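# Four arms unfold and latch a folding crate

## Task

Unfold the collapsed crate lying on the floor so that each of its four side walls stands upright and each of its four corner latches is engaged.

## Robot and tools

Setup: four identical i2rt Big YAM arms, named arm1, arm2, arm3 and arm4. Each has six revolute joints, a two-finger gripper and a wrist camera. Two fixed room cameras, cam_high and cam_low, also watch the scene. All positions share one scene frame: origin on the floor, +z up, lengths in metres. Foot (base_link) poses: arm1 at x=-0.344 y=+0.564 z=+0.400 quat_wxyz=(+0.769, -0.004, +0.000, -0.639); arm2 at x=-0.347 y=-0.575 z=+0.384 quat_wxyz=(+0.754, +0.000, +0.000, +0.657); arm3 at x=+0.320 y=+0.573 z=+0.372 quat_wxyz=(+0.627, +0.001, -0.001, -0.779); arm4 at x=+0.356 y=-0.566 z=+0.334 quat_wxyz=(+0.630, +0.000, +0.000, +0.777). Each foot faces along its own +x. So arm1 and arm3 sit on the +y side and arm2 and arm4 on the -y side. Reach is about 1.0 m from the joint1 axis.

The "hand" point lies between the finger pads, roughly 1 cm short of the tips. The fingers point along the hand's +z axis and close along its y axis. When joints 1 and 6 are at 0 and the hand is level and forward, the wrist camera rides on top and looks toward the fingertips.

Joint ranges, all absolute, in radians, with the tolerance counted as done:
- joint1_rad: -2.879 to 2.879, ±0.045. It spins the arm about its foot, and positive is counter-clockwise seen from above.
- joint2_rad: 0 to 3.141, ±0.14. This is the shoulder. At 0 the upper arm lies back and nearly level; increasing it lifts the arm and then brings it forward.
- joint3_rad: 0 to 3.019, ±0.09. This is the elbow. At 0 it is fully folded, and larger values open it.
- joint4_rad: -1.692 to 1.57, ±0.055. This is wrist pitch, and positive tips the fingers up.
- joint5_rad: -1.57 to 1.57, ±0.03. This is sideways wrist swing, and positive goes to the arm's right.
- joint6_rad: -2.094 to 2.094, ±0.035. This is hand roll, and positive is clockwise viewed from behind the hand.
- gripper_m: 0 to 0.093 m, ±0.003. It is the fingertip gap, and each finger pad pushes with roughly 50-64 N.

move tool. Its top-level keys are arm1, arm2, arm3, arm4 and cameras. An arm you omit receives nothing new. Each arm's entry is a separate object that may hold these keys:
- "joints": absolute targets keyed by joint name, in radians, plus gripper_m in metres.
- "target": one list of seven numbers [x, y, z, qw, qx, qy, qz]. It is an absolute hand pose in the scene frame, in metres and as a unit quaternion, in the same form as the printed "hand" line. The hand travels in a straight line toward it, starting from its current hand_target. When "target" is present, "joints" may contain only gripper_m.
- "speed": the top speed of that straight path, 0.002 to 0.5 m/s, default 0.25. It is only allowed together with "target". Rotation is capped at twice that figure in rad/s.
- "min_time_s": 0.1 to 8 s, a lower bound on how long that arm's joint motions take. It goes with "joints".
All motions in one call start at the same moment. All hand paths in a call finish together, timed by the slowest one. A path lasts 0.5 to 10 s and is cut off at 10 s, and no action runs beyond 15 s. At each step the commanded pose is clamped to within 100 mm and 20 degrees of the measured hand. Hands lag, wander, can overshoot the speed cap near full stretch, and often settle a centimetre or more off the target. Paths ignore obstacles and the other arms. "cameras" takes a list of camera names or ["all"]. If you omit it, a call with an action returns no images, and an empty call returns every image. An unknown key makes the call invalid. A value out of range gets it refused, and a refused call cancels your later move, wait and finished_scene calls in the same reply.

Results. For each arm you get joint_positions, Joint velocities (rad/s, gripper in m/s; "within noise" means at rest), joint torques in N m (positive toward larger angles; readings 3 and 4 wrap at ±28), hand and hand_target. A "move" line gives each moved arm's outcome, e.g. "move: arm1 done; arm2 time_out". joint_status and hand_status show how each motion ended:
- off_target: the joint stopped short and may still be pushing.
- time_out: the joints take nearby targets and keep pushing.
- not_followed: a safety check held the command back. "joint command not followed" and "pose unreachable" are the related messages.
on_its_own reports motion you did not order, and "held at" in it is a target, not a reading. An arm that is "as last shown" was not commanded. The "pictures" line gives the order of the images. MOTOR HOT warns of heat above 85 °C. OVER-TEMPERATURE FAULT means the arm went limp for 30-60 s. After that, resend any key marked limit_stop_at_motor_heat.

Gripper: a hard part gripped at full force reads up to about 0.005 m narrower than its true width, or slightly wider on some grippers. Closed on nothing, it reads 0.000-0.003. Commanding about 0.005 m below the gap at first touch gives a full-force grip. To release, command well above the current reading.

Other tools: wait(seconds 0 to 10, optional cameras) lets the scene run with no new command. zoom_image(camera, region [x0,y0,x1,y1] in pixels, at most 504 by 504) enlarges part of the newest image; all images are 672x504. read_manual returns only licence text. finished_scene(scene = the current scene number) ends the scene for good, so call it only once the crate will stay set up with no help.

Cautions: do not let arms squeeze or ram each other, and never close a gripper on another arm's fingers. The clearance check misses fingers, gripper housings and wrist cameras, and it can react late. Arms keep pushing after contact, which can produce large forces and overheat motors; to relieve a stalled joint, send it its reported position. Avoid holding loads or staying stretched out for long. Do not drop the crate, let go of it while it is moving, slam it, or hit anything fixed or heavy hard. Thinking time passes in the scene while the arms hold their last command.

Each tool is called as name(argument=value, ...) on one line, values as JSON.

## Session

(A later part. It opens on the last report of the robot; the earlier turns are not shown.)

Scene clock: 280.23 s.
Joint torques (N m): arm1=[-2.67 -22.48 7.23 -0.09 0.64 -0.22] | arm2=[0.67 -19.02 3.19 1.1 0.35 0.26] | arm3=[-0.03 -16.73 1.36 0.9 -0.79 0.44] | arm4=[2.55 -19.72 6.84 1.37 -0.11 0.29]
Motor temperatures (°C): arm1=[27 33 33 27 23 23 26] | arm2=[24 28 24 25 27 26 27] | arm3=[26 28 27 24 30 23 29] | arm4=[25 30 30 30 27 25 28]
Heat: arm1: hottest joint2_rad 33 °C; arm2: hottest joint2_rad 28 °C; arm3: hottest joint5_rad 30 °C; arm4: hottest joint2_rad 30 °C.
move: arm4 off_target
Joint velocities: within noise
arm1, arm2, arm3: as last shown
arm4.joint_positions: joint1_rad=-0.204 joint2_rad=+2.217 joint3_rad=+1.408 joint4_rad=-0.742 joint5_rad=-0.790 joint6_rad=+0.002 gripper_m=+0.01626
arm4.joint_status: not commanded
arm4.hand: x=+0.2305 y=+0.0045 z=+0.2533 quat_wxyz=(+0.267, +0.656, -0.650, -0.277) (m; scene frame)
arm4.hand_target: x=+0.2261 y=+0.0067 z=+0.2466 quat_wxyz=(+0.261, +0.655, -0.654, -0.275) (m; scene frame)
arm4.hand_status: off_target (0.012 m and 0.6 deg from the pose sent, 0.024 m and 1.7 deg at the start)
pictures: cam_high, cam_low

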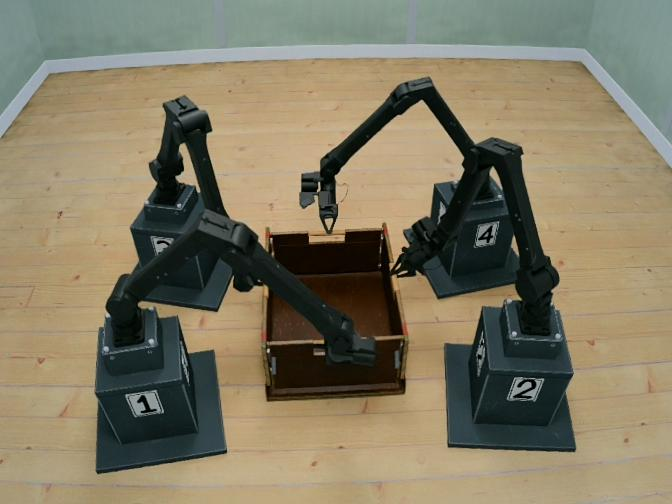

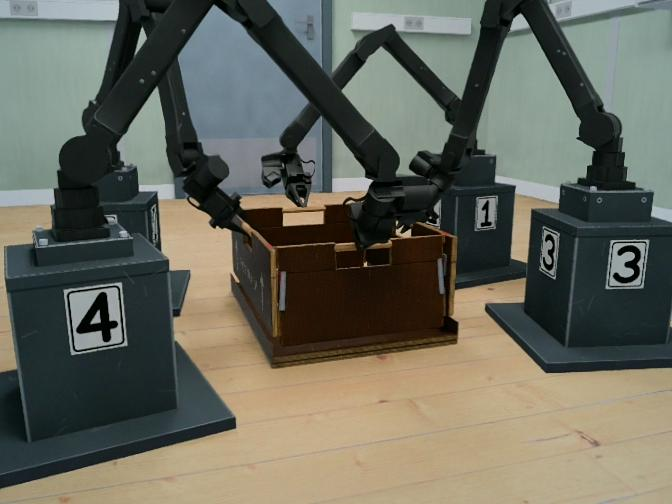

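move(arm1={"target": [-0.290, -0.017, 0.247, 0.2806, 0.6533, 0.6533, 0.2676], "speed": 0.06}, cameras=[])

move(arm1={"target": [-0.265, -0.017, 0.247, 0.2806, 0.6533, 0.6533, 0.2676], "speed": 0.06}, cameras=["cam_high"])

zoom_image(camera="cam_high", region=[255, 325, 415, 405])

Scene clock: 284.57 s.
Joint torques (N m): arm1=[0.79 -24.23 5.5 1.96 0.33 0.14] | arm2=[0.62 -18.96 3.19 1.1 0.34 0.26] | arm3=[0.21 -16.21 1.36 0.92 -0.77 0.42] | arm4=[2.55 -19.72 6.86 1.39 -0.11 0.3]
Motor temperatures (°C): arm1=[27 33 33 27 23 23 26] | arm2=[24 28 24 25 27 26 27] | arm3=[26 28 27 24 30 23 29] | arm4=[25 30 30 30 27 25 28]
Heat: arm1: hottest joint2_rad 33 °C; arm2: hottest joint2_rad 28 °C; arm3: hottest joint5_rad 30 °C; arm4: hottest joint2_rad 30 °C.
move: arm1 off_target
Joint velocities: within noise
arm1.joint_positions: joint1_rad=-0.319 joint2_rad=+2.403 joint3_rad=+1.514 joint4_rad=-0.830 joint5_rad=-0.813 joint6_rad=-0.179 gripper_m=+0.01506
arm1.joint_status: not commanded
arm1.hand: x=-0.2949 y=-0.0081 z=+0.2504 quat_wxyz=(-0.279, -0.654, -0.644, -0.283) (m; scene frame)
arm1.hand_target: x=-0.2914 y=-0.0167 z=+0.2471 quat_wxyz=(-0.280, -0.653, -0.651, -0.267) (m; scene frame)
arm1.hand_status: off_target (0.011 m and 2.1 deg from the pose sent, 0.011 m and 2.1 deg at the start)
arm2, arm3, arm4: as last shown
pictures: none
No camera images: "cameras" was empty.

Scene clock: 285.73 s.
Joint torques (N m): arm1=[2.02 -23.06 5.72 2.39 -0.17 0.19] | arm2=[0.73 -18.9 3.18 1.1 0.33 0.27] | arm3=[-0.21 -16.56 1.4 0.91 -0.77 0.43] | arm4=[2.55 -19.72 6.84 1.39 -0.11 0.3]
Motor temperatures (°C): arm1=[27 33 33 27 23 23 26] | arm2=[24 28 24 25 27 26 27] | arm3=[26 28 27 24 30 23 29] | arm4=[25 30 30 30 27 25 28]
Heat: arm1: hottest joint2_rad 33 °C; arm2: hottest joint2_rad 28 °C; arm3: hottest joint5_rad 30 °C; arm4: hottest joint2_rad 30 °C.
move: arm1 off_target
Joint velocities: within noise
arm1.joint_positions: joint1_rad=-0.289 joint2_rad=+2.387 joint3_rad=+1.489 joint4_rad=-0.778 joint5_rad=-0.796 joint6_rad=-0.126 gripper_m=+0.01505
arm1.joint_status: not commanded
arm1.hand: x=-0.2805 y=-0.0083 z=+0.2499 quat_wxyz=(-0.273, -0.659, -0.645, -0.274) (m; scene frame)
arm1.hand_target: x=-0.2710 y=-0.0173 z=+0.2463 quat_wxyz=(-0.279, -0.654, -0.652, -0.263) (m; scene frame)
arm1.hand_status: off_target (0.018 m and 1.6 deg from the pose sent, 0.031 m and 2.1 deg at the start)
arm2, arm3, arm4: as last shown
arm2.hand_target: x=+0.0037 y=-0.2088 z=+0.2537 quat_wxyz=(-0.011, -0.002, -0.920, -0.392) (m; scene frame)
pictures: cam_high

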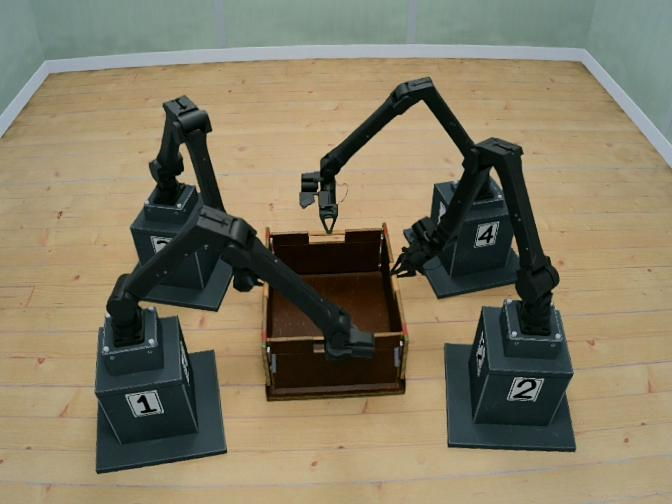

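Scaled by 3.150 from the camera's 672x504 image, which has a finer 960x720 frame.

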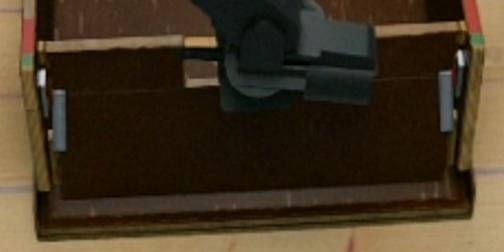

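move(arm1={"target": [-0.340, -0.017, 0.243, 0.2806, 0.6533, 0.6533, 0.2676], "speed": 0.08}, arm4={"target": [0.305, 0.0055, 0.239, 0.266, 0.6533, -0.6533, -0.275], "speed": 0.08}, cameras=["cam_high", "cam_low"])

zoom_image(camera="cam_high", region=[255, 325, 415, 405])

zoom_image(camera="cam_high", region=[255, 215, 415, 265])

zoom_image(camera="cam_low", region=[225, 220, 325, 340])

Scene clock: 297.97 s.
Joint torques (N m): arm1=[-3.96 -21.89 7.35 0.01 0.49 -0.32] | arm2=[0.67 -18.9 3.19 1.05 0.19 0.24] | arm3=[0.09 -15.85 1.33 0.91 -0.79 0.42] | arm4=[-3.08 -18.49 8.34 -1.52 0.77 -0.53]
Motor temperatures (°C): arm1=[27 34 33 27 23 23 26] | arm2=[24 28 24 25 27 26 27] | arm3=[26 28 27 24 30 23 29] | arm4=[25 30 30 30 27 25 28]
Heat: arm1: hottest joint2_rad 34 °C; arm2: hottest joint2_rad 28 °C; arm3: hottest joint5_rad 30 °C; arm4: hottest joint2_rad 30 °C.
move: arm1 off_target; arm4 off_target
Joint velocities: within noise
arm1.joint_positions: joint1_rad=-0.329 joint2_rad=+2.413 joint3_rad=+1.537 joint4_rad=-0.877 joint5_rad=-0.813 joint6_rad=-0.235 gripper_m=+0.01473
arm1.joint_status: not commanded
arm1.hand: x=-0.3009 y=-0.0077 z=+0.2510 quat_wxyz=(-0.279, -0.644, -0.653, -0.287) (m; scene frame)
arm1.hand_target: x=-0.3326 y=-0.0167 z=+0.2444 quat_wxyz=(-0.283, -0.649, -0.653, -0.268) (m; scene frame)
arm1.hand_status: off_target (0.041 m and 2.4 deg from the pose sent, 0.060 m and 1.6 deg at the start)
arm2.joint_positions: joint1_rad=-0.832 joint2_rad=+2.144 joint3_rad=+0.823 joint4_rad=+0.271 joint5_rad=-0.630 joint6_rad=+0.765 gripper_m=+0.01702
arm2.joint_status: not commanded
arm2.hand: x=-0.0045 y=-0.2156 z=+0.2402 quat_wxyz=(-0.001, +0.006, -0.922, -0.387) (m; scene frame)
arm2.hand_target: x=+0.0026 y=-0.2078 z=+0.2536 quat_wxyz=(-0.010, -0.001, -0.920, -0.392) (m; scene frame)
arm2.hand_status: not commanded
arm3.joint_positions: joint1_rad=-0.684 joint2_rad=+2.110 joint3_rad=+0.828 joint4_rad=+0.275 joint5_rad=-0.567 joint6_rad=+0.809 gripper_m=+0.01514
arm3.joint_status: not commanded
arm3.hand: x=-0.0138 y=+0.1889 z=+0.2383 quat_wxyz=(-0.379, -0.925, -0.013, +0.014) (m; scene frame)
arm3.hand_target: x=-0.0046 y=+0.1880 z=+0.2456 quat_wxyz=(-0.383, -0.924, +0.000, -0.003) (m; scene frame)
arm3.hand_status: not commanded
arm4.joint_positions: joint1_rad=-0.259 joint2_rad=+2.239 joint3_rad=+1.440 joint4_rad=-0.828 joint5_rad=-0.826 joint6_rad=-0.105 gripper_m=+0.01627
arm4.joint_status: not commanded
arm4.hand: x=+0.2574 y=+0.0048 z=+0.2549 quat_wxyz=(+0.280, +0.657, -0.638, -0.288) (m; scene frame)
arm4.hand_target: x=+0.2969 y=+0.0053 z=+0.2411 quat_wxyz=(+0.267, +0.653, -0.651, -0.279) (m; scene frame)
arm4.hand_status: off_target (0.050 m and 2.9 deg from the pose sent, 0.076 m and 0.6 deg at the start)
pictures: cam_high, cam_low

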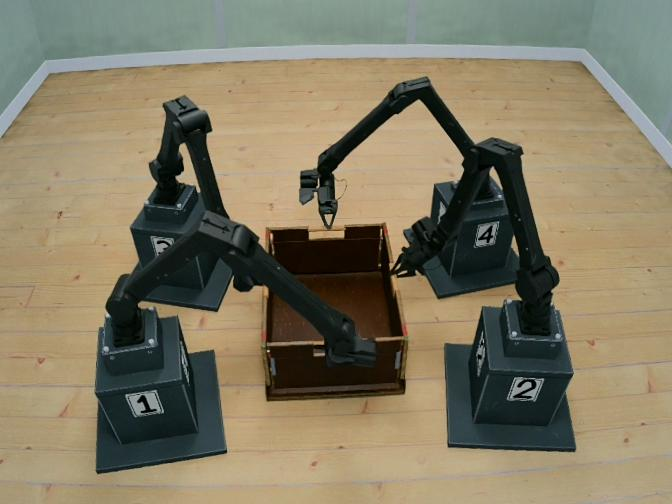

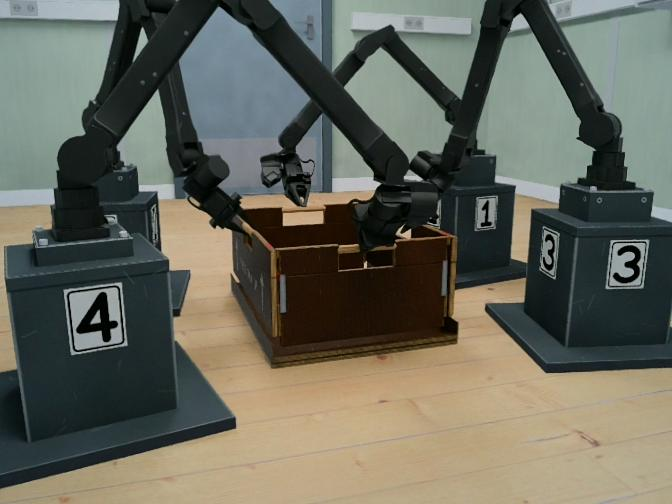

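Scaled by 3.150 from the camera's 672x504 image, which has a finer 960x720 frame.

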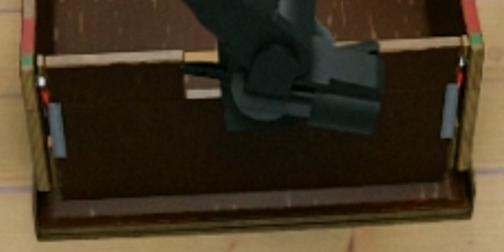

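Scaled by 3.150 from the camera's 672x504 image, which has a finer 960x720 frame.

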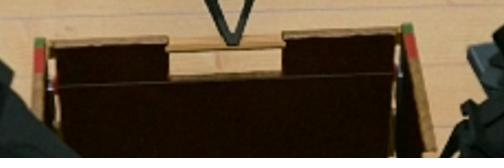

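Scaled by 4.200 from the camera's 672x504 image, which has a finer 960x720 frame.

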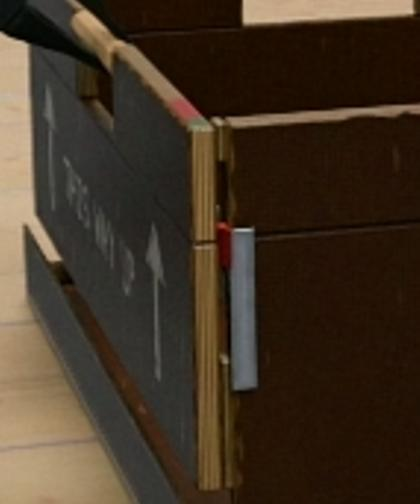

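move(arm1={"target": [-0.270, -0.017, 0.247, 0.2806, 0.6533, 0.6533, 0.2676], "speed": 0.08}, arm4={"target": [0.215, 0.0055, 0.246, 0.266, 0.6533, -0.6533, -0.275], "speed": 0.08})

move(arm1={"target": [-0.245, -0.017, 0.247, 0.2806, 0.6533, 0.6533, 0.2676], "speed": 0.05}, arm4={"target": [0.190, 0.0055, 0.246, 0.266, 0.6533, -0.6533, -0.275], "speed": 0.05}, cameras=["cam_high", "cam_low"])

zoom_image(camera="cam_high", region=[255, 325, 415, 405])

zoom_image(camera="cam_low", region=[225, 220, 325, 340])

zoom_image(camera="cam_low", region=[390, 210, 480, 350])

Scene clock: 310.53 s.
Joint torques (N m): arm1=[2.96 -23.88 5.56 2.26 -0.11 0.25] | arm2=[0.62 -18.9 3.21 1.06 0.2 0.24] | arm3=[-0.26 -16.73 1.36 0.88 -0.78 0.42] | arm4=[5.54 -19.19 7.02 1.58 -0.1 0.55]
Motor temperatures (°C): arm1=[27 33 32 27 23 23 26] | arm2=[24 28 24 25 27 26 27] | arm3=[26 28 27 24 30 23 29] | arm4=[25 30 30 30 27 25 28]
Heat: arm1: hottest joint2_rad 33 °C; arm2: hottest joint2_rad 28 °C; arm3: hottest joint5_rad 30 °C; arm4: hottest joint2_rad 30 °C.
move: arm1 off_target; arm4 off_target
Joint velocities: within noise
arm1.joint_positions: joint1_rad=-0.319 joint2_rad=+2.387 joint3_rad=+1.493 joint4_rad=-0.796 joint5_rad=-0.797 joint6_rad=-0.150 gripper_m=+0.01472
arm1.joint_status: not commanded
arm1.hand: x=-0.2968 y=-0.0079 z=+0.2513 quat_wxyz=(-0.277, -0.662, -0.641, -0.273) (m; scene frame)
arm1.hand_target: x=-0.2770 y=-0.0150 z=+0.2470 quat_wxyz=(-0.278, -0.654, -0.652, -0.266) (m; scene frame)
arm1.hand_status: off_target (0.029 m and 1.8 deg from the pose sent, 0.033 m and 2.4 deg at the start)
arm2, arm3: as last shown
arm2.hand_target: x=+0.0026 y=-0.2078 z=+0.2536 quat_wxyz=(-0.010, +0.000, -0.920, -0.392) (m; scene frame)
arm4.joint_positions: joint1_rad=-0.242 joint2_rad=+2.211 joint3_rad=+1.399 joint4_rad=-0.747 joint5_rad=-0.794 joint6_rad=-0.015 gripper_m=+0.01627
arm4.joint_status: not commanded
arm4.hand: x=+0.2517 y=+0.0050 z=+0.2548 quat_wxyz=(+0.263, +0.647, -0.657, -0.284) (m; scene frame)
arm4.hand_target: x=+0.2228 y=+0.0029 z=+0.2459 quat_wxyz=(+0.266, +0.652, -0.655, -0.273) (m; scene frame)
arm4.hand_status: off_target (0.038 m and 1.3 deg from the pose sent, 0.043 m and 2.9 deg at the start)
pictures: none

Scene clock: 311.80 s.
Joint torques (N m): arm1=[7.06 -22.48 5.79 2.74 -0.74 0.36] | arm2=[0.67 -18.96 3.19 1.05 0.19 0.24] | arm3=[0.09 -16.03 1.31 0.95 -0.78 0.39] | arm4=[9.23 -18.43 7.69 2.11 -0.7 0.81]
Motor temperatures (°C): arm1=[27 33 32 27 23 23 26] | arm2=[24 28 24 25 27 26 27] | arm3=[26 28 27 24 30 23 29] | arm4=[25 30 30 30 27 25 28]
Heat: arm1: hottest joint2_rad 33 °C; arm2: hottest joint2_rad 28 °C; arm3: hottest joint5_rad 30 °C; arm4: hottest joint2_rad 30 °C.
move: arm1 off_target; arm4 off_target
Joint velocities: within noise
arm1.joint_positions: joint1_rad=-0.316 joint2_rad=+2.372 joint3_rad=+1.462 joint4_rad=-0.741 joint5_rad=-0.791 joint6_rad=-0.103 gripper_m=+0.01471
arm1.joint_status: not commanded
arm1.hand: x=-0.2957 y=-0.0075 z=+0.2510 quat_wxyz=(-0.279, -0.672, -0.633, -0.264) (m; scene frame)
arm1.hand_target: x=-0.2475 y=-0.0134 z=+0.2477 quat_wxyz=(-0.279, -0.652, -0.653, -0.267) (m; scene frame)
arm1.hand_status: off_target (0.052 m and 3.1 deg from the pose sent, 0.053 m and 1.8 deg at the start)
arm2, arm3: as last shown
arm4.joint_positions: joint1_rad=-0.233 joint2_rad=+2.197 joint3_rad=+1.379 joint4_rad=-0.710 joint5_rad=-0.770 joint6_rad=+0.025 gripper_m=+0.01631
arm4.joint_status: not commanded
arm4.hand: x=+0.2495 y=+0.0047 z=+0.2542 quat_wxyz=(+0.252, +0.644, -0.666, -0.279) (m; scene frame)
arm4.hand_target: x=+0.1939 y=+0.0008 z=+0.2460 quat_wxyz=(+0.265, +0.655, -0.653, -0.271) (m; scene frame)
arm4.hand_status: off_target (0.060 m and 2.5 deg from the pose sent, 0.062 m and 1.3 deg at the start)
pictures: cam_high, cam_low

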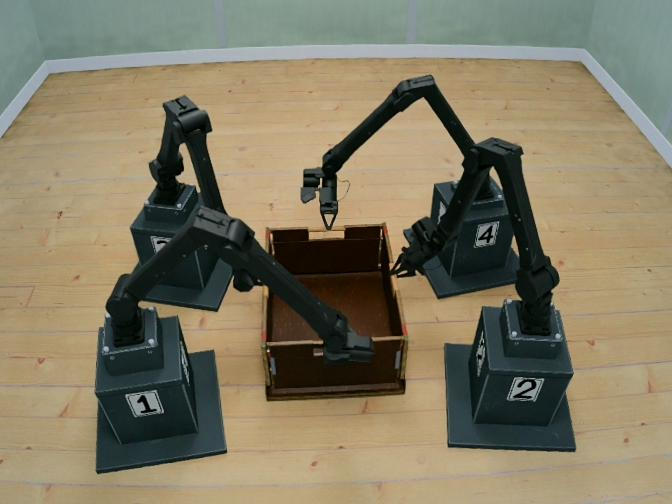

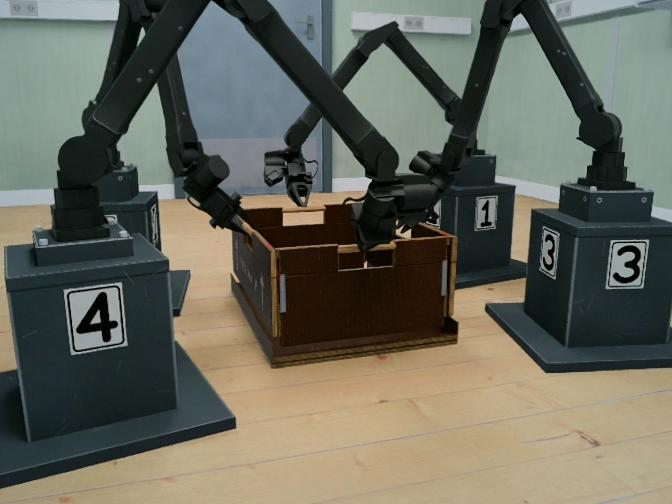

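Scaled by 3.150 from the camera's 672x504 image, which has a finer 960x720 frame.

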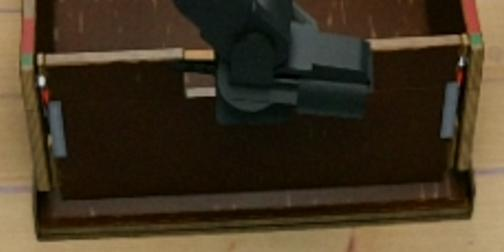

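Scaled by 4.200 from the camera's 672x504 image, which has a finer 960x720 frame.

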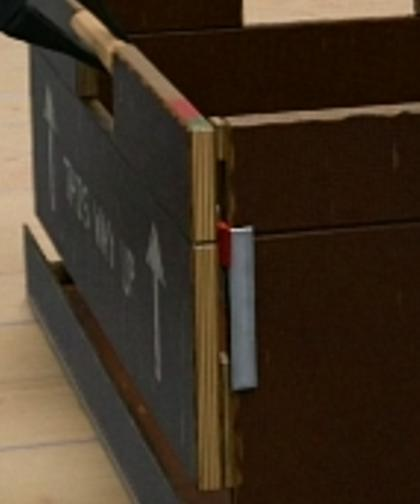

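Scaled by 3.600 from the camera's 672x504 image, which has a finer 960x720 frame.

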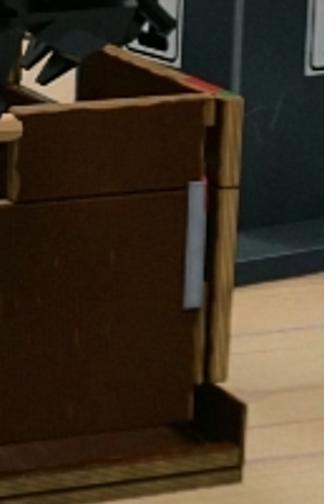

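move(arm1={"target": [-0.290, -0.017, 0.250, 0.2806, 0.6533, 0.6533, 0.2676], "speed": 0.08}, arm2={"target": [0.003, -0.215, 0.252, 0.011, 0.001, 0.920, 0.392], "speed": 0.08}, arm3={"target": [-0.0044, 0.194, 0.238, 0.383, 0.924, -0.001, 0.003], "speed": 0.08}, arm4={"target": [0.249, 0.0055, 0.246, 0.266, 0.6533, -0.6533, -0.275], "speed": 0.08}, cameras=[])

move(arm1={"joints": {"gripper_m": 0.03}}, arm4={"joints": {"gripper_m": 0.03}}, cameras=["cam_high", "cam_low"])

zoom_image(camera="cam_high", region=[255, 210, 425, 410])

zoom_image(camera="cam_low", region=[210, 180, 480, 380])

Scene clock: 317.43 s.
Joint torques (N m): arm1=[0.79 -22.07 7.66 0.03 -0.67 -0.01] | arm2=[-0.67 -18.73 2.59 1.13 -0.05 0.08] | arm3=[-0.79 -14.97 0.95 1.63 -0.95 0.3] | arm4=[2.2 -17.9 9.36 -0.77 -0.53 -0.12]
Motor temperatures (°C): arm1=[27 33 32 27 23 23 26] | arm2=[24 28 24 25 27 26 27] | arm3=[26 28 27 24 30 23 29] | arm4=[25 31 30 30 27 25 28]
Heat: arm1: hottest joint2_rad 33 °C; arm2: hottest joint2_rad 28 °C; arm3: hottest joint5_rad 30 °C; arm4: hottest joint2_rad 31 °C.
move: arm1 off_target; arm2 off_target; arm3 off_target; arm4 done
Joint velocities: within noise
arm1.joint_positions: joint1_rad=-0.317 joint2_rad=+2.380 joint3_rad=+1.482 joint4_rad=-0.781 joint5_rad=-0.788 joint6_rad=-0.146 gripper_m=+0.01470
arm1.joint_status: not commanded
arm1.hand: x=-0.2970 y=-0.0075 z=+0.2516 quat_wxyz=(-0.276, -0.662, -0.643, -0.267) (m; scene frame)
arm1.hand_target: x=-0.2900 y=-0.0171 z=+0.2503 quat_wxyz=(-0.280, -0.654, -0.650, -0.267) (m; scene frame)
arm1.hand_status: off_target (0.012 m and 1.6 deg from the pose sent, 0.011 m and 3.1 deg at the start)
arm2.joint_positions: joint1_rad=-0.832 joint2_rad=+2.144 joint3_rad=+0.823 joint4_rad=+0.271 joint5_rad=-0.630 joint6_rad=+0.765 gripper_m=+0.01702
arm2.joint_status: not commanded
arm2.hand: x=-0.0045 y=-0.2156 z=+0.2402 quat_wxyz=(-0.001, +0.006, -0.922, -0.387) (m; scene frame)
arm2.hand_target: x=+0.0031 y=-0.2149 z=+0.2516 quat_wxyz=(-0.011, -0.001, -0.920, -0.392) (m; scene frame)
arm2.hand_status: off_target (0.014 m and 1.5 deg from the pose sent, 0.014 m and 1.5 deg at the start)
arm3.joint_positions: joint1_rad=-0.684 joint2_rad=+2.110 joint3_rad=+0.828 joint4_rad=+0.276 joint5_rad=-0.567 joint6_rad=+0.809 gripper_m=+0.01514
arm3.joint_status: not commanded
arm3.hand: x=-0.0140 y=+0.1888 z=+0.2384 quat_wxyz=(-0.379, -0.925, -0.014, +0.015) (m; scene frame)
arm3.hand_target: x=-0.0044 y=+0.1939 z=+0.2380 quat_wxyz=(-0.382, -0.924, +0.001, -0.003) (m; scene frame)
arm3.hand_status: off_target (0.011 m and 2.7 deg from the pose sent, 0.011 m and 2.6 deg at the start)
arm4.joint_positions: joint1_rad=-0.242 joint2_rad=+2.206 joint3_rad=+1.391 joint4_rad=-0.738 joint5_rad=-0.786 joint6_rad=-0.018 gripper_m=+0.01632
arm4.joint_status: not commanded
arm4.hand: x=+0.2526 y=+0.0041 z=+0.2543 quat_wxyz=(+0.258, +0.650, -0.656, -0.284) (m; scene frame)
arm4.hand_target: x=+0.2492 y=+0.0072 z=+0.2463 quat_wxyz=(+0.263, +0.654, -0.653, -0.278) (m; scene frame)
arm4.hand_status: done (0.009 m and 1.4 deg from the pose sent, 0.008 m and 2.5 deg at the start)
pictures: none
No camera images: "cameras" was empty.

Scene clock: 318.23 s.
Joint torques (N m): arm1=[1.26 -21.95 7.65 -0.12 -0.53 -0.03] | arm2=[-0.56 -18.73 2.58 1.14 -0.06 0.08] | arm3=[-0.91 -14.86 1.01 1.62 -0.98 0.32] | arm4=[2.2 -18.02 9.25 -0.47 -0.53 -0.12]
Motor temperatures (°C): arm1=[27 33 32 27 23 23 26] | arm2=[24 28 24 25 27 26 27] | arm3=[26 28 27 24 30 23 29] | arm4=[25 31 30 30 27 25 28]
Heat: arm1: hottest joint2_rad 33 °C; arm2: hottest joint2_rad 28 °C; arm3: hottest joint5_rad 30 °C; arm4: hottest joint2_rad 31 °C.
move: arm1 done; arm4 done
Joint velocities: within noise
arm1.joint_positions: joint1_rad=-0.306 joint2_rad=+2.381 joint3_rad=+1.482 joint4_rad=-0.784 joint5_rad=-0.793 joint6_rad=-0.141 gripper_m=+0.02997
arm1.joint_status: all done
arm1.hand: x=-0.2902 y=-0.0060 z=+0.2514 quat_wxyz=(-0.274, -0.660, -0.644, -0.272) (m; scene frame)
arm1.hand_target: x=-0.2843 y=-0.0162 z=+0.2499 quat_wxyz=(-0.278, -0.652, -0.652, -0.270) (m; scene frame)
arm1.hand_status: not commanded
arm2: as last shown
arm3.joint_positions: joint1_rad=-0.684 joint2_rad=+2.110 joint3_rad=+0.828 joint4_rad=+0.278 joint5_rad=-0.567 joint6_rad=+0.809 gripper_m=+0.01514
arm3.joint_status: not commanded
arm3.hand: x=-0.0142 y=+0.1886 z=+0.2386 quat_wxyz=(-0.379, -0.925, -0.014, +0.016) (m; scene frame)
arm3.hand_target: x=-0.0046 y=+0.1937 z=+0.2382 quat_wxyz=(-0.383, -0.924, +0.001, -0.003) (m; scene frame)
arm3.hand_status: not commanded
arm4.joint_positions: joint1_rad=-0.233 joint2_rad=+2.206 joint3_rad=+1.391 joint4_rad=-0.755 joint5_rad=-0.786 joint6_rad=-0.010 gripper_m=+0.02995
arm4.joint_status: all done
arm4.hand: x=+0.2473 y=-0.0002 z=+0.2543 quat_wxyz=(+0.266, +0.648, -0.658, -0.276) (m; scene frame)
arm4.hand_target: x=+0.2444 y=+0.0047 z=+0.2467 quat_wxyz=(+0.268, +0.653, -0.654, -0.274) (m; scene frame)
arm4.hand_status: not commanded
pictures: cam_high, cam_low

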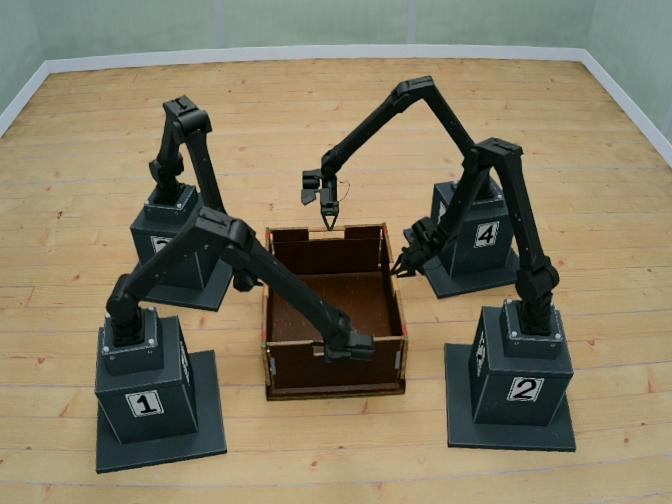

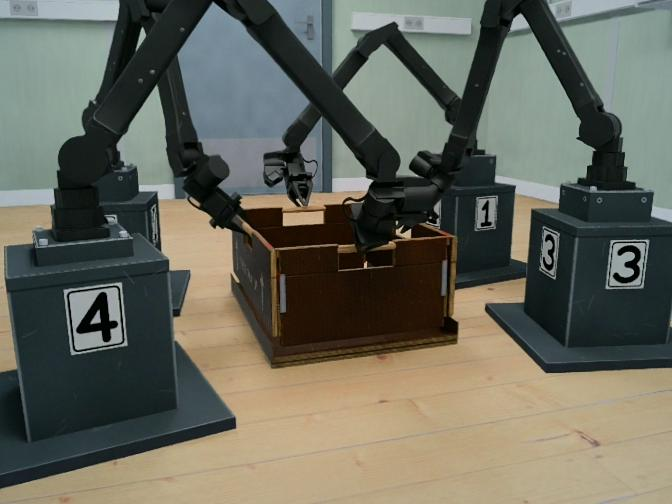

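Scaled by 2.520 from the camera's 672x504 image, which has a finer 960x720 frame.

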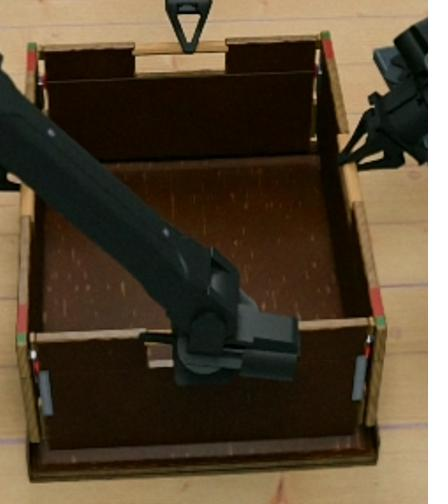

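Scaled by 1.867 from the camera's 672x504 image, which has a finer 960x720 frame.

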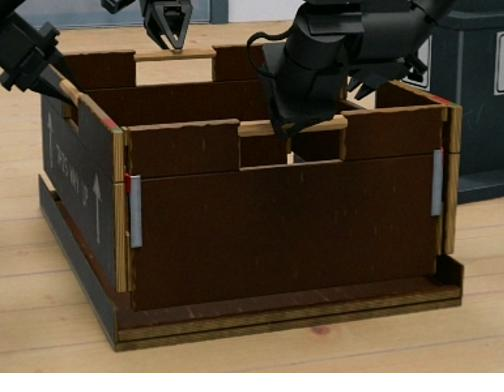

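zoom_image(camera="cam_high", region=[370, 215, 410, 255])

zoom_image(camera="cam_high", region=[255, 215, 295, 255])

zoom_image(camera="cam_low", region=[425, 230, 465, 290])

zoom_image(camera="cam_low", region=[260, 240, 300, 300])

Scaled by 12.600 from the camera's 672x504 image, which has a finer 960x720 frame.

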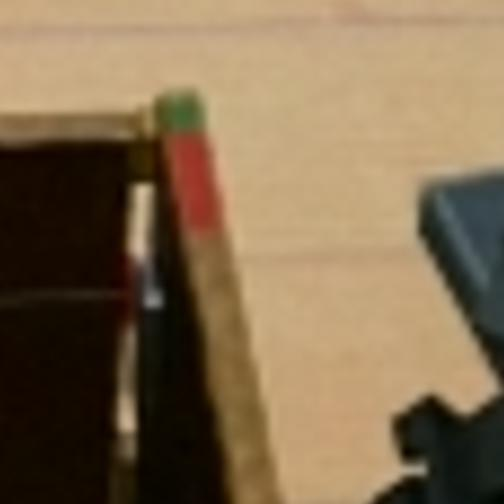

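Scaled by 12.600 from the camera's 672x504 image, which has a finer 960x720 frame.

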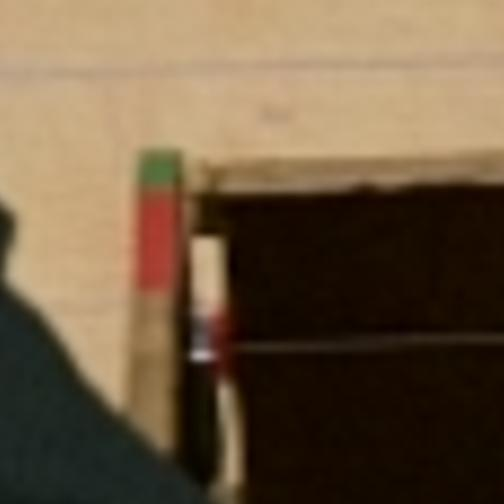

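Scaled by 8.400 from the camera's 672x504 image, which has a finer 960x720 frame.

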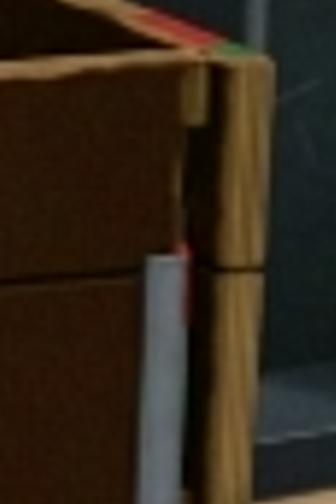

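Scaled by 8.400 from the camera's 672x504 image, which has a finer 960x720 frame.

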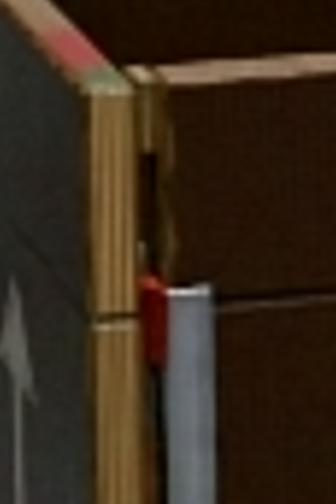

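move(arm1={"joints": {"gripper_m": 0.06}}, arm2={"joints": {"gripper_m": 0.03}}, arm3={"joints": {"gripper_m": 0.03}}, arm4={"joints": {"gripper_m": 0.06}}, cameras=["cam_high", "cam_low"])

zoom_image(camera="cam_high", region=[255, 210, 425, 410])

zoom_image(camera="cam_low", region=[210, 180, 480, 380])

Scene clock: 323.73 s.
Joint torques (N m): arm1=[0.5 -21.71 7.83 -0.01 -0.53 -0.05] | arm2=[-0.44 -18.61 2.8 1.16 -0.15 0.01] | arm3=[-1.08 -14.15 1.8 1.35 -0.28 0.07] | arm4=[2.2 -17.96 9.26 -0.49 -0.53 -0.12]
Motor temperatures (°C): arm1=[27 33 32 27 23 23 26] | arm2=[24 28 24 25 27 26 27] | arm3=[26 28 27 24 30 23 29] | arm4=[25 31 30 30 27 25 28]
Heat: arm1: hottest joint2_rad 33 °C; arm2: hottest joint2_rad 28 °C; arm3: hottest joint5_rad 30 °C; arm4: hottest joint2_rad 31 °C.
move: arm1 done; arm2 done; arm3 done; arm4 done
Joint velocities: within noise
arm1.joint_positions: joint1_rad=-0.303 joint2_rad=+2.381 joint3_rad=+1.482 joint4_rad=-0.784 joint5_rad=-0.793 joint6_rad=-0.141 gripper_m=+0.05989
arm1.joint_status: all done
arm1.hand: x=-0.2884 y=-0.0058 z=+0.2513 quat_wxyz=(-0.274, -0.659, -0.645, -0.272) (m; scene frame)
arm1.hand_target: x=-0.2836 y=-0.0161 z=+0.2499 quat_wxyz=(-0.278, -0.652, -0.652, -0.270) (m; scene frame)
arm1.hand_status: not commanded
arm2.joint_positions: joint1_rad=-0.842 joint2_rad=+2.142 joint3_rad=+0.820 joint4_rad=+0.271 joint5_rad=-0.619 joint6_rad=+0.780 gripper_m=+0.02988
arm2.joint_status: all done
arm2.hand: x=-0.0004 y=-0.2210 z=+0.2393 quat_wxyz=(-0.003, -0.008, -0.924, -0.383) (m; scene frame)
arm2.hand_target: x=+0.0079 y=-0.2192 z=+0.2511 quat_wxyz=(-0.014, -0.011, -0.921, -0.389) (m; scene frame)
arm2.hand_status: not commanded
arm3.joint_positions: joint1_rad=-0.675 joint2_rad=+2.108 joint3_rad=+0.815 joint4_rad=+0.276 joint5_rad=-0.586 joint6_rad=+0.839 gripper_m=+0.02989
arm3.joint_status: all done
arm3.hand: x=-0.0031 y=+0.1882 z=+0.2379 quat_wxyz=(-0.382, -0.924, -0.005, -0.003) (m; scene frame)
arm3.hand_target: x=-0.0011 y=+0.1907 z=+0.2383 quat_wxyz=(-0.382, -0.924, +0.001, -0.006) (m; scene frame)
arm3.hand_status: not commanded
arm4.joint_positions: joint1_rad=-0.240 joint2_rad=+2.206 joint3_rad=+1.391 joint4_rad=-0.755 joint5_rad=-0.786 joint6_rad=-0.010 gripper_m=+0.05987
arm4.joint_status: all done
arm4.hand: x=+0.2517 y=+0.0006 z=+0.2543 quat_wxyz=(+0.265, +0.646, -0.660, -0.277) (m; scene frame)
arm4.hand_target: x=+0.2488 y=+0.0055 z=+0.2467 quat_wxyz=(+0.267, +0.650, -0.656, -0.275) (m; scene frame)
arm4.hand_status: not commanded
pictures: cam_high, cam_low

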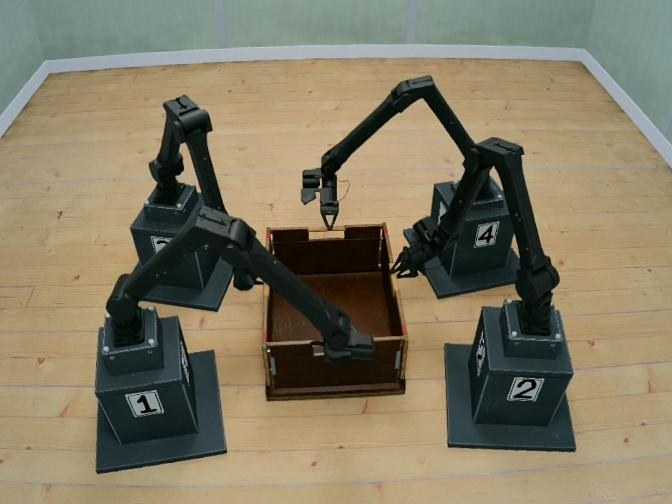

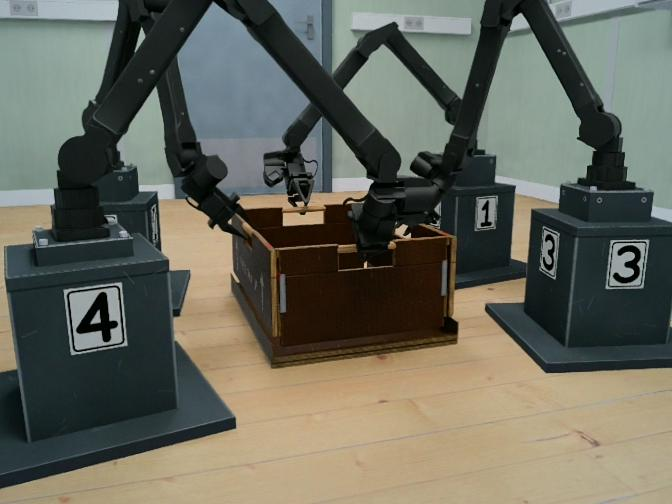

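Scaled by 2.520 from the camera's 672x504 image, which has a finer 960x720 frame.

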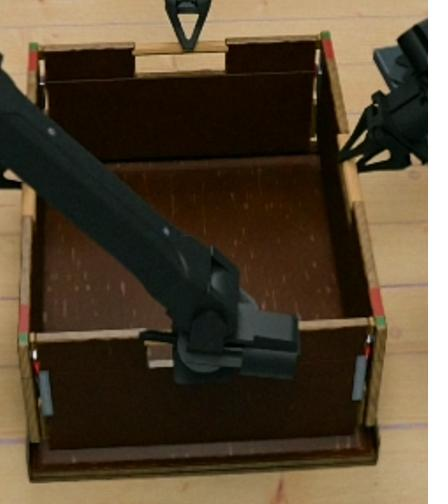

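Scaled by 1.867 from the camera's 672x504 image, which has a finer 960x720 frame.

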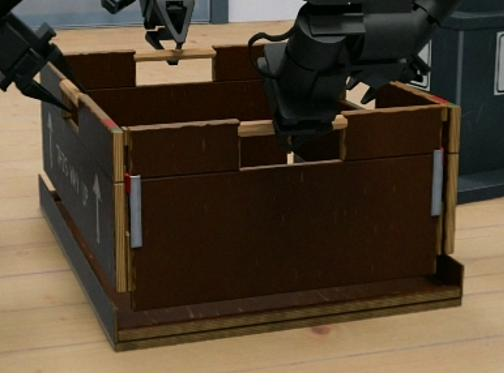

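move(arm2={"joints": {"gripper_m": 0.055}}, arm3={"joints": {"gripper_m": 0.055}}, cameras=[])

move(arm1={"target": [-0.340, -0.016, 0.312, 0.2786, 0.652, 0.652, 0.270], "speed": 0.12}, arm2={"target": [0.008, -0.278, 0.314, 0.014, 0.011, 0.921, 0.389], "speed": 0.12}, arm3={"target": [-0.001, 0.252, 0.304, 0.382, 0.924, -0.001, 0.006], "speed": 0.12}, arm4={"target": [0.307, 0.0055, 0.309, 0.267, 0.650, -0.656, -0.275], "speed": 0.12}, cameras=["all"])

zoom_image(camera="cam_high", region=[255, 210, 425, 410])

zoom_image(camera="cam_low", region=[210, 180, 480, 380])

Scene clock: 326.83 s.
Joint torques (N m): arm1=[0.56 -22.01 7.73 0.06 -0.52 -0.11] | arm2=[-0.56 -18.61 2.81 1.17 -0.15 0] | arm3=[-0.97 -15.09 1.66 1.61 -0.3 0.11] | arm4=[2.2 -17.96 9.28 -0.47 -0.53 -0.12]
Motor temperatures (°C): arm1=[27 32 32 27 23 23 26] | arm2=[24 28 24 25 27 26 26] | arm3=[26 28 27 24 30 23 29] | arm4=[25 31 30 30 27 25 28]
Heat: arm1: hottest joint2_rad 32 °C; arm2: hottest joint2_rad 28 °C; arm3: hottest joint5_rad 30 °C; arm4: hottest joint2_rad 31 °C.
move: arm2 done; arm3 done
Joint velocities: within noise
arm1, arm4: as last shown
arm1.joint_positions: joint1_rad=-0.303 joint2_rad=+2.381 joint3_rad=+1.482 joint4_rad=-0.784 joint5_rad=-0.793 joint6_rad=-0.141 gripper_m=+0.05994
arm2.joint_positions: joint1_rad=-0.842 joint2_rad=+2.142 joint3_rad=+0.820 joint4_rad=+0.271 joint5_rad=-0.619 joint6_rad=+0.780 gripper_m=+0.05478
arm2.joint_status: all done
arm2.hand: x=-0.0004 y=-0.2210 z=+0.2393 quat_wxyz=(-0.003, -0.008, -0.924, -0.383) (m; scene frame)
arm2.hand_target: x=+0.0079 y=-0.2192 z=+0.2511 quat_wxyz=(-0.014, -0.011, -0.921, -0.389) (m; scene frame)
arm2.hand_status: not commanded
arm3.joint_positions: joint1_rad=-0.684 joint2_rad=+2.108 joint3_rad=+0.815 joint4_rad=+0.276 joint5_rad=-0.586 joint6_rad=+0.839 gripper_m=+0.05479
arm3.joint_status: all done
arm3.hand: x=-0.0066 y=+0.1912 z=+0.2379 quat_wxyz=(-0.382, -0.924, -0.001, -0.001) (m; scene frame)
arm3.hand_target: x=-0.0047 y=+0.1937 z=+0.2382 quat_wxyz=(-0.382, -0.924, +0.005, -0.004) (m; scene frame)
arm3.hand_status: not commanded
arm4.joint_positions: joint1_rad=-0.240 joint2_rad=+2.206 joint3_rad=+1.391 joint4_rad=-0.755 joint5_rad=-0.786 joint6_rad=-0.010 gripper_m=+0.05993
pictures: none
No camera images: "cameras" was empty.

Scene clock: 328.43 s.
Joint torques (N m): arm1=[-0.79 -24.41 8.24 -0.44 -0.24 -0.11] | arm2=[-0.73 -16.62 3.6 0.59 -0.51 -0.23] | arm3=[-1.2 -13.57 2.35 0.84 -0.35 -0.14] | arm4=[1.9 -19.37 10.56 -0.75 -0.44 -0.22]
Motor temperatures (°C): arm1=[27 32 32 27 23 23 26] | arm2=[24 28 24 25 27 26 26] | arm3=[26 28 27 24 29 23 29] | arm4=[25 31 30 30 27 25 28]
Heat: arm1: hottest joint2_rad 32 °C; arm2: hottest joint2_rad 28 °C; arm3: hottest joint5_rad 29 °C; arm4: hottest joint2_rad 31 °C.
move: arm1 off_target; arm2 off_target; arm3 done; arm4 off_target
Joint velocities: within noise
arm1.joint_positions: joint1_rad=-0.388 joint2_rad=+2.315 joint3_rad=+1.519 joint4_rad=-1.002 joint5_rad=-0.786 joint6_rad=-0.268 gripper_m=+0.05994
arm1.joint_status: not commanded
arm1.hand: x=-0.3355 y=-0.0007 z=+0.3014 quat_wxyz=(-0.270, -0.659, -0.642, -0.285) (m; scene frame)
arm1.hand_target: x=-0.3406 y=-0.0170 z=+0.3122 quat_wxyz=(-0.280, -0.651, -0.652, -0.269) (m; scene frame)
arm1.hand_status: off_target (0.019 m and 2.4 deg from the pose sent, 0.080 m and 1.3 deg at the start)
arm2.joint_positions: joint1_rad=-0.964 joint2_rad=+1.917 joint3_rad=+0.725 joint4_rad=+0.071 joint5_rad=-0.674 joint6_rad=+0.663 gripper_m=+0.05487
arm2.joint_status: not commanded
arm2.hand: x=+0.0025 y=-0.2759 z=+0.3044 quat_wxyz=(-0.005, -0.015, -0.923, -0.385) (m; scene frame)
arm2.hand_target: x=+0.0068 y=-0.2759 z=+0.3143 quat_wxyz=(-0.013, -0.009, -0.921, -0.390) (m; scene frame)
arm2.hand_status: off_target (0.011 m and 1.2 deg from the pose sent, 0.094 m and 1.5 deg at the start)
arm3.joint_positions: joint1_rad=-0.790 joint2_rad=+1.874 joint3_rad=+0.705 joint4_rad=+0.085 joint5_rad=-0.647 joint6_rad=+0.731 gripper_m=+0.05487
arm3.joint_status: not commanded
arm3.hand: x=-0.0023 y=+0.2449 z=+0.3026 quat_wxyz=(-0.384, -0.923, +0.000, -0.006) (m; scene frame)
arm3.hand_target: x=-0.0003 y=+0.2513 z=+0.3039 quat_wxyz=(-0.382, -0.924, +0.002, -0.007) (m; scene frame)
arm3.hand_status: done (0.007 m and 0.2 deg from the pose sent, 0.090 m and 0.6 deg at the start)
arm4.joint_positions: joint1_rad=-0.329 joint2_rad=+2.142 joint3_rad=+1.431 joint4_rad=-0.991 joint5_rad=-0.785 joint6_rad=-0.145 gripper_m=+0.05993
arm4.joint_status: not commanded
arm4.hand: x=+0.3007 y=-0.0083 z=+0.3020 quat_wxyz=(+0.280, +0.642, -0.662, -0.267) (m; scene frame)
arm4.hand_target: x=+0.3026 y=+0.0053 z=+0.3092 quat_wxyz=(+0.268, +0.652, -0.654, -0.275) (m; scene frame)
arm4.hand_status: off_target (0.017 m and 2.1 deg from the pose sent, 0.078 m and 0.8 deg at the start)
pictures: arm1_cam_wrist, arm2_cam_wrist, arm3_cam_wrist, arm4_cam_wrist, cam_high, cam_low

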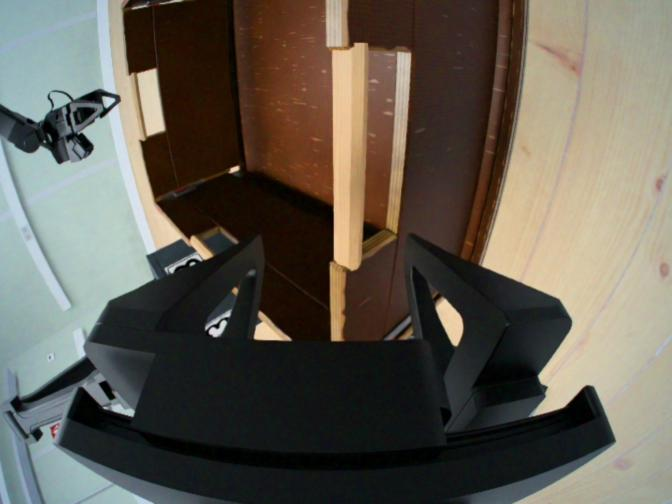

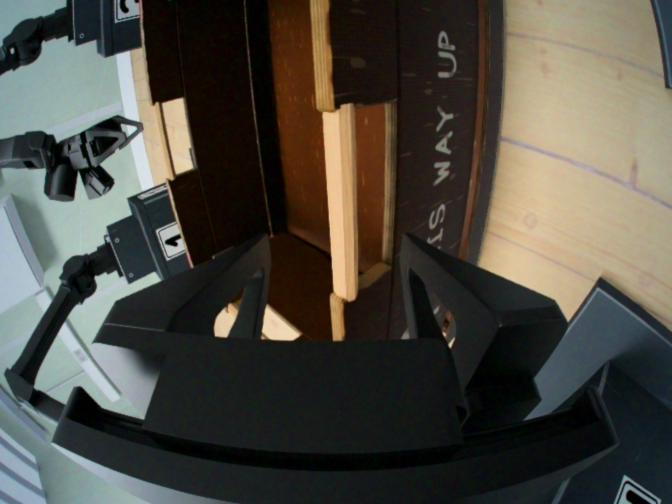

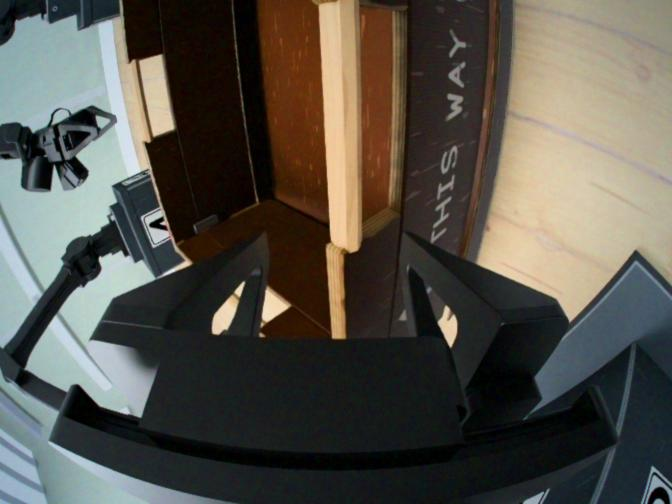

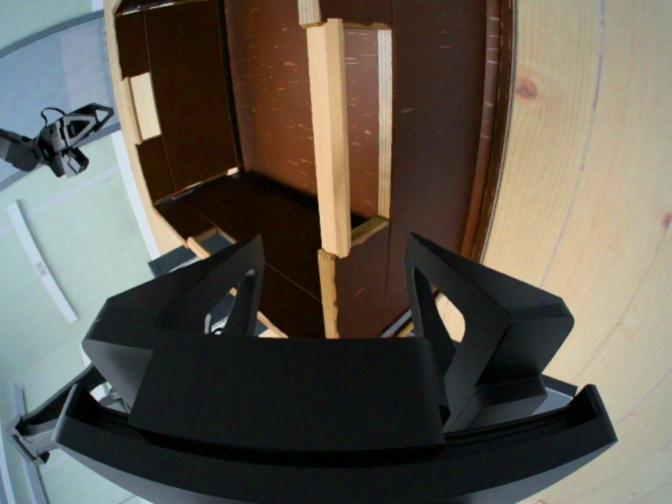

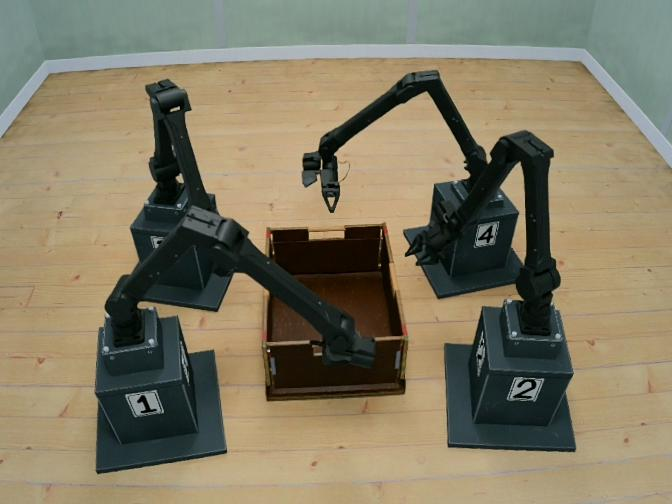

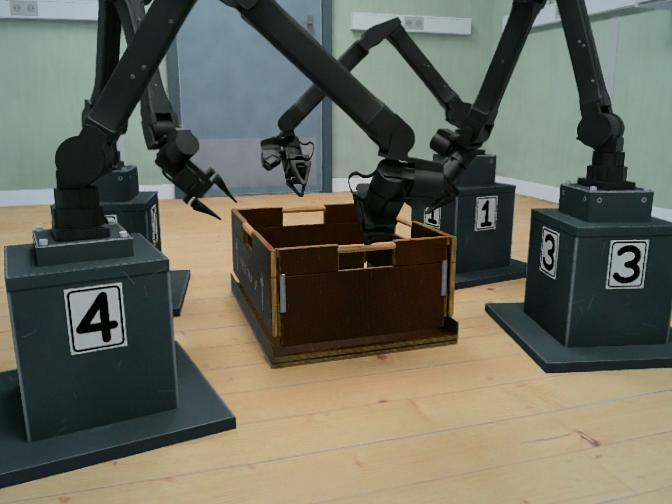

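Scaled by 2.520 from the camera's 672x504 image, which has a finer 960x720 frame.

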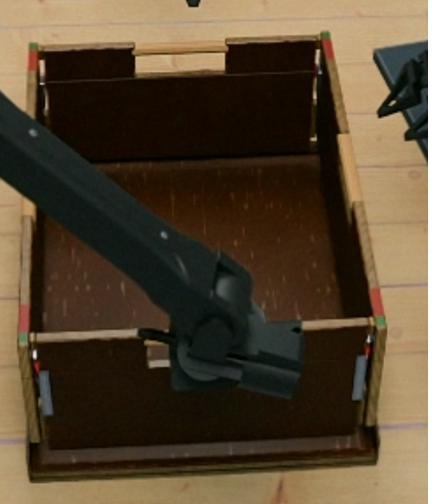

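Scaled by 1.867 from the camera's 672x504 image, which has a finer 960x720 frame.

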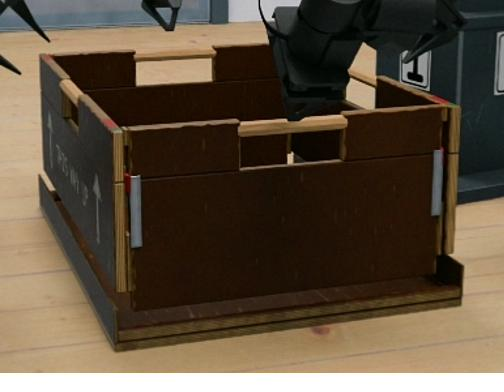

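zoom_image(camera="arm1_cam_wrist", region=[130, 140, 280, 260])

zoom_image(camera="arm4_cam_wrist", region=[130, 140, 280, 260])

zoom_image(camera="arm2_cam_wrist", region=[180, 200, 340, 340])

zoom_image(camera="arm3_cam_wrist", region=[160, 180, 310, 320])

Scaled by 3.360 from the camera's 672x504 image, which has a finer 960x720 frame.

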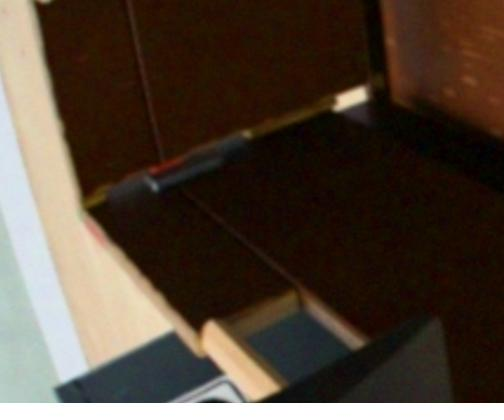

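Scaled by 3.360 from the camera's 672x504 image, which has a finer 960x720 frame.

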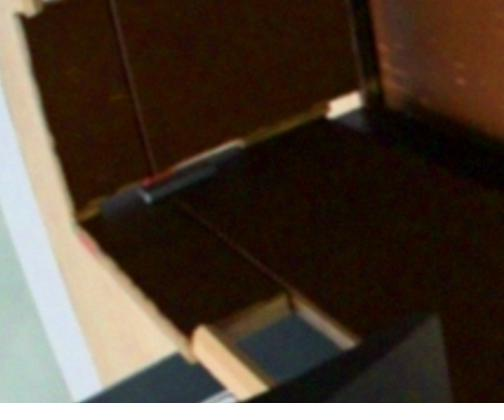

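Scaled by 3.150 from the camera's 672x504 image, which has a finer 960x720 frame.

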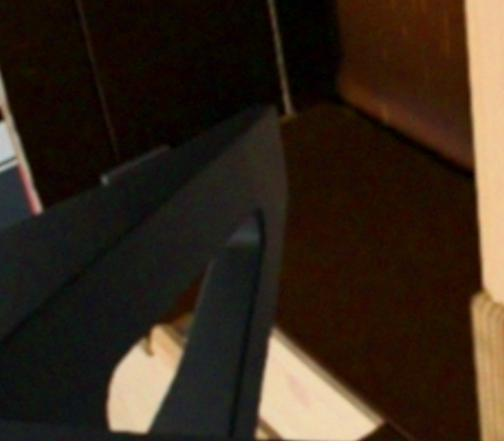

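Scaled by 3.360 from the camera's 672x504 image, which has a finer 960x720 frame.

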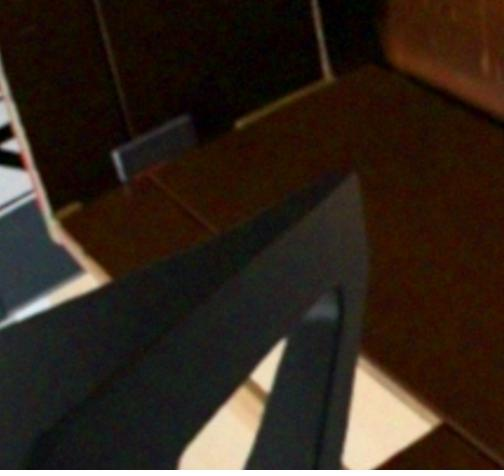

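finished_scene(scene=1)

The scene is finished: the task was done.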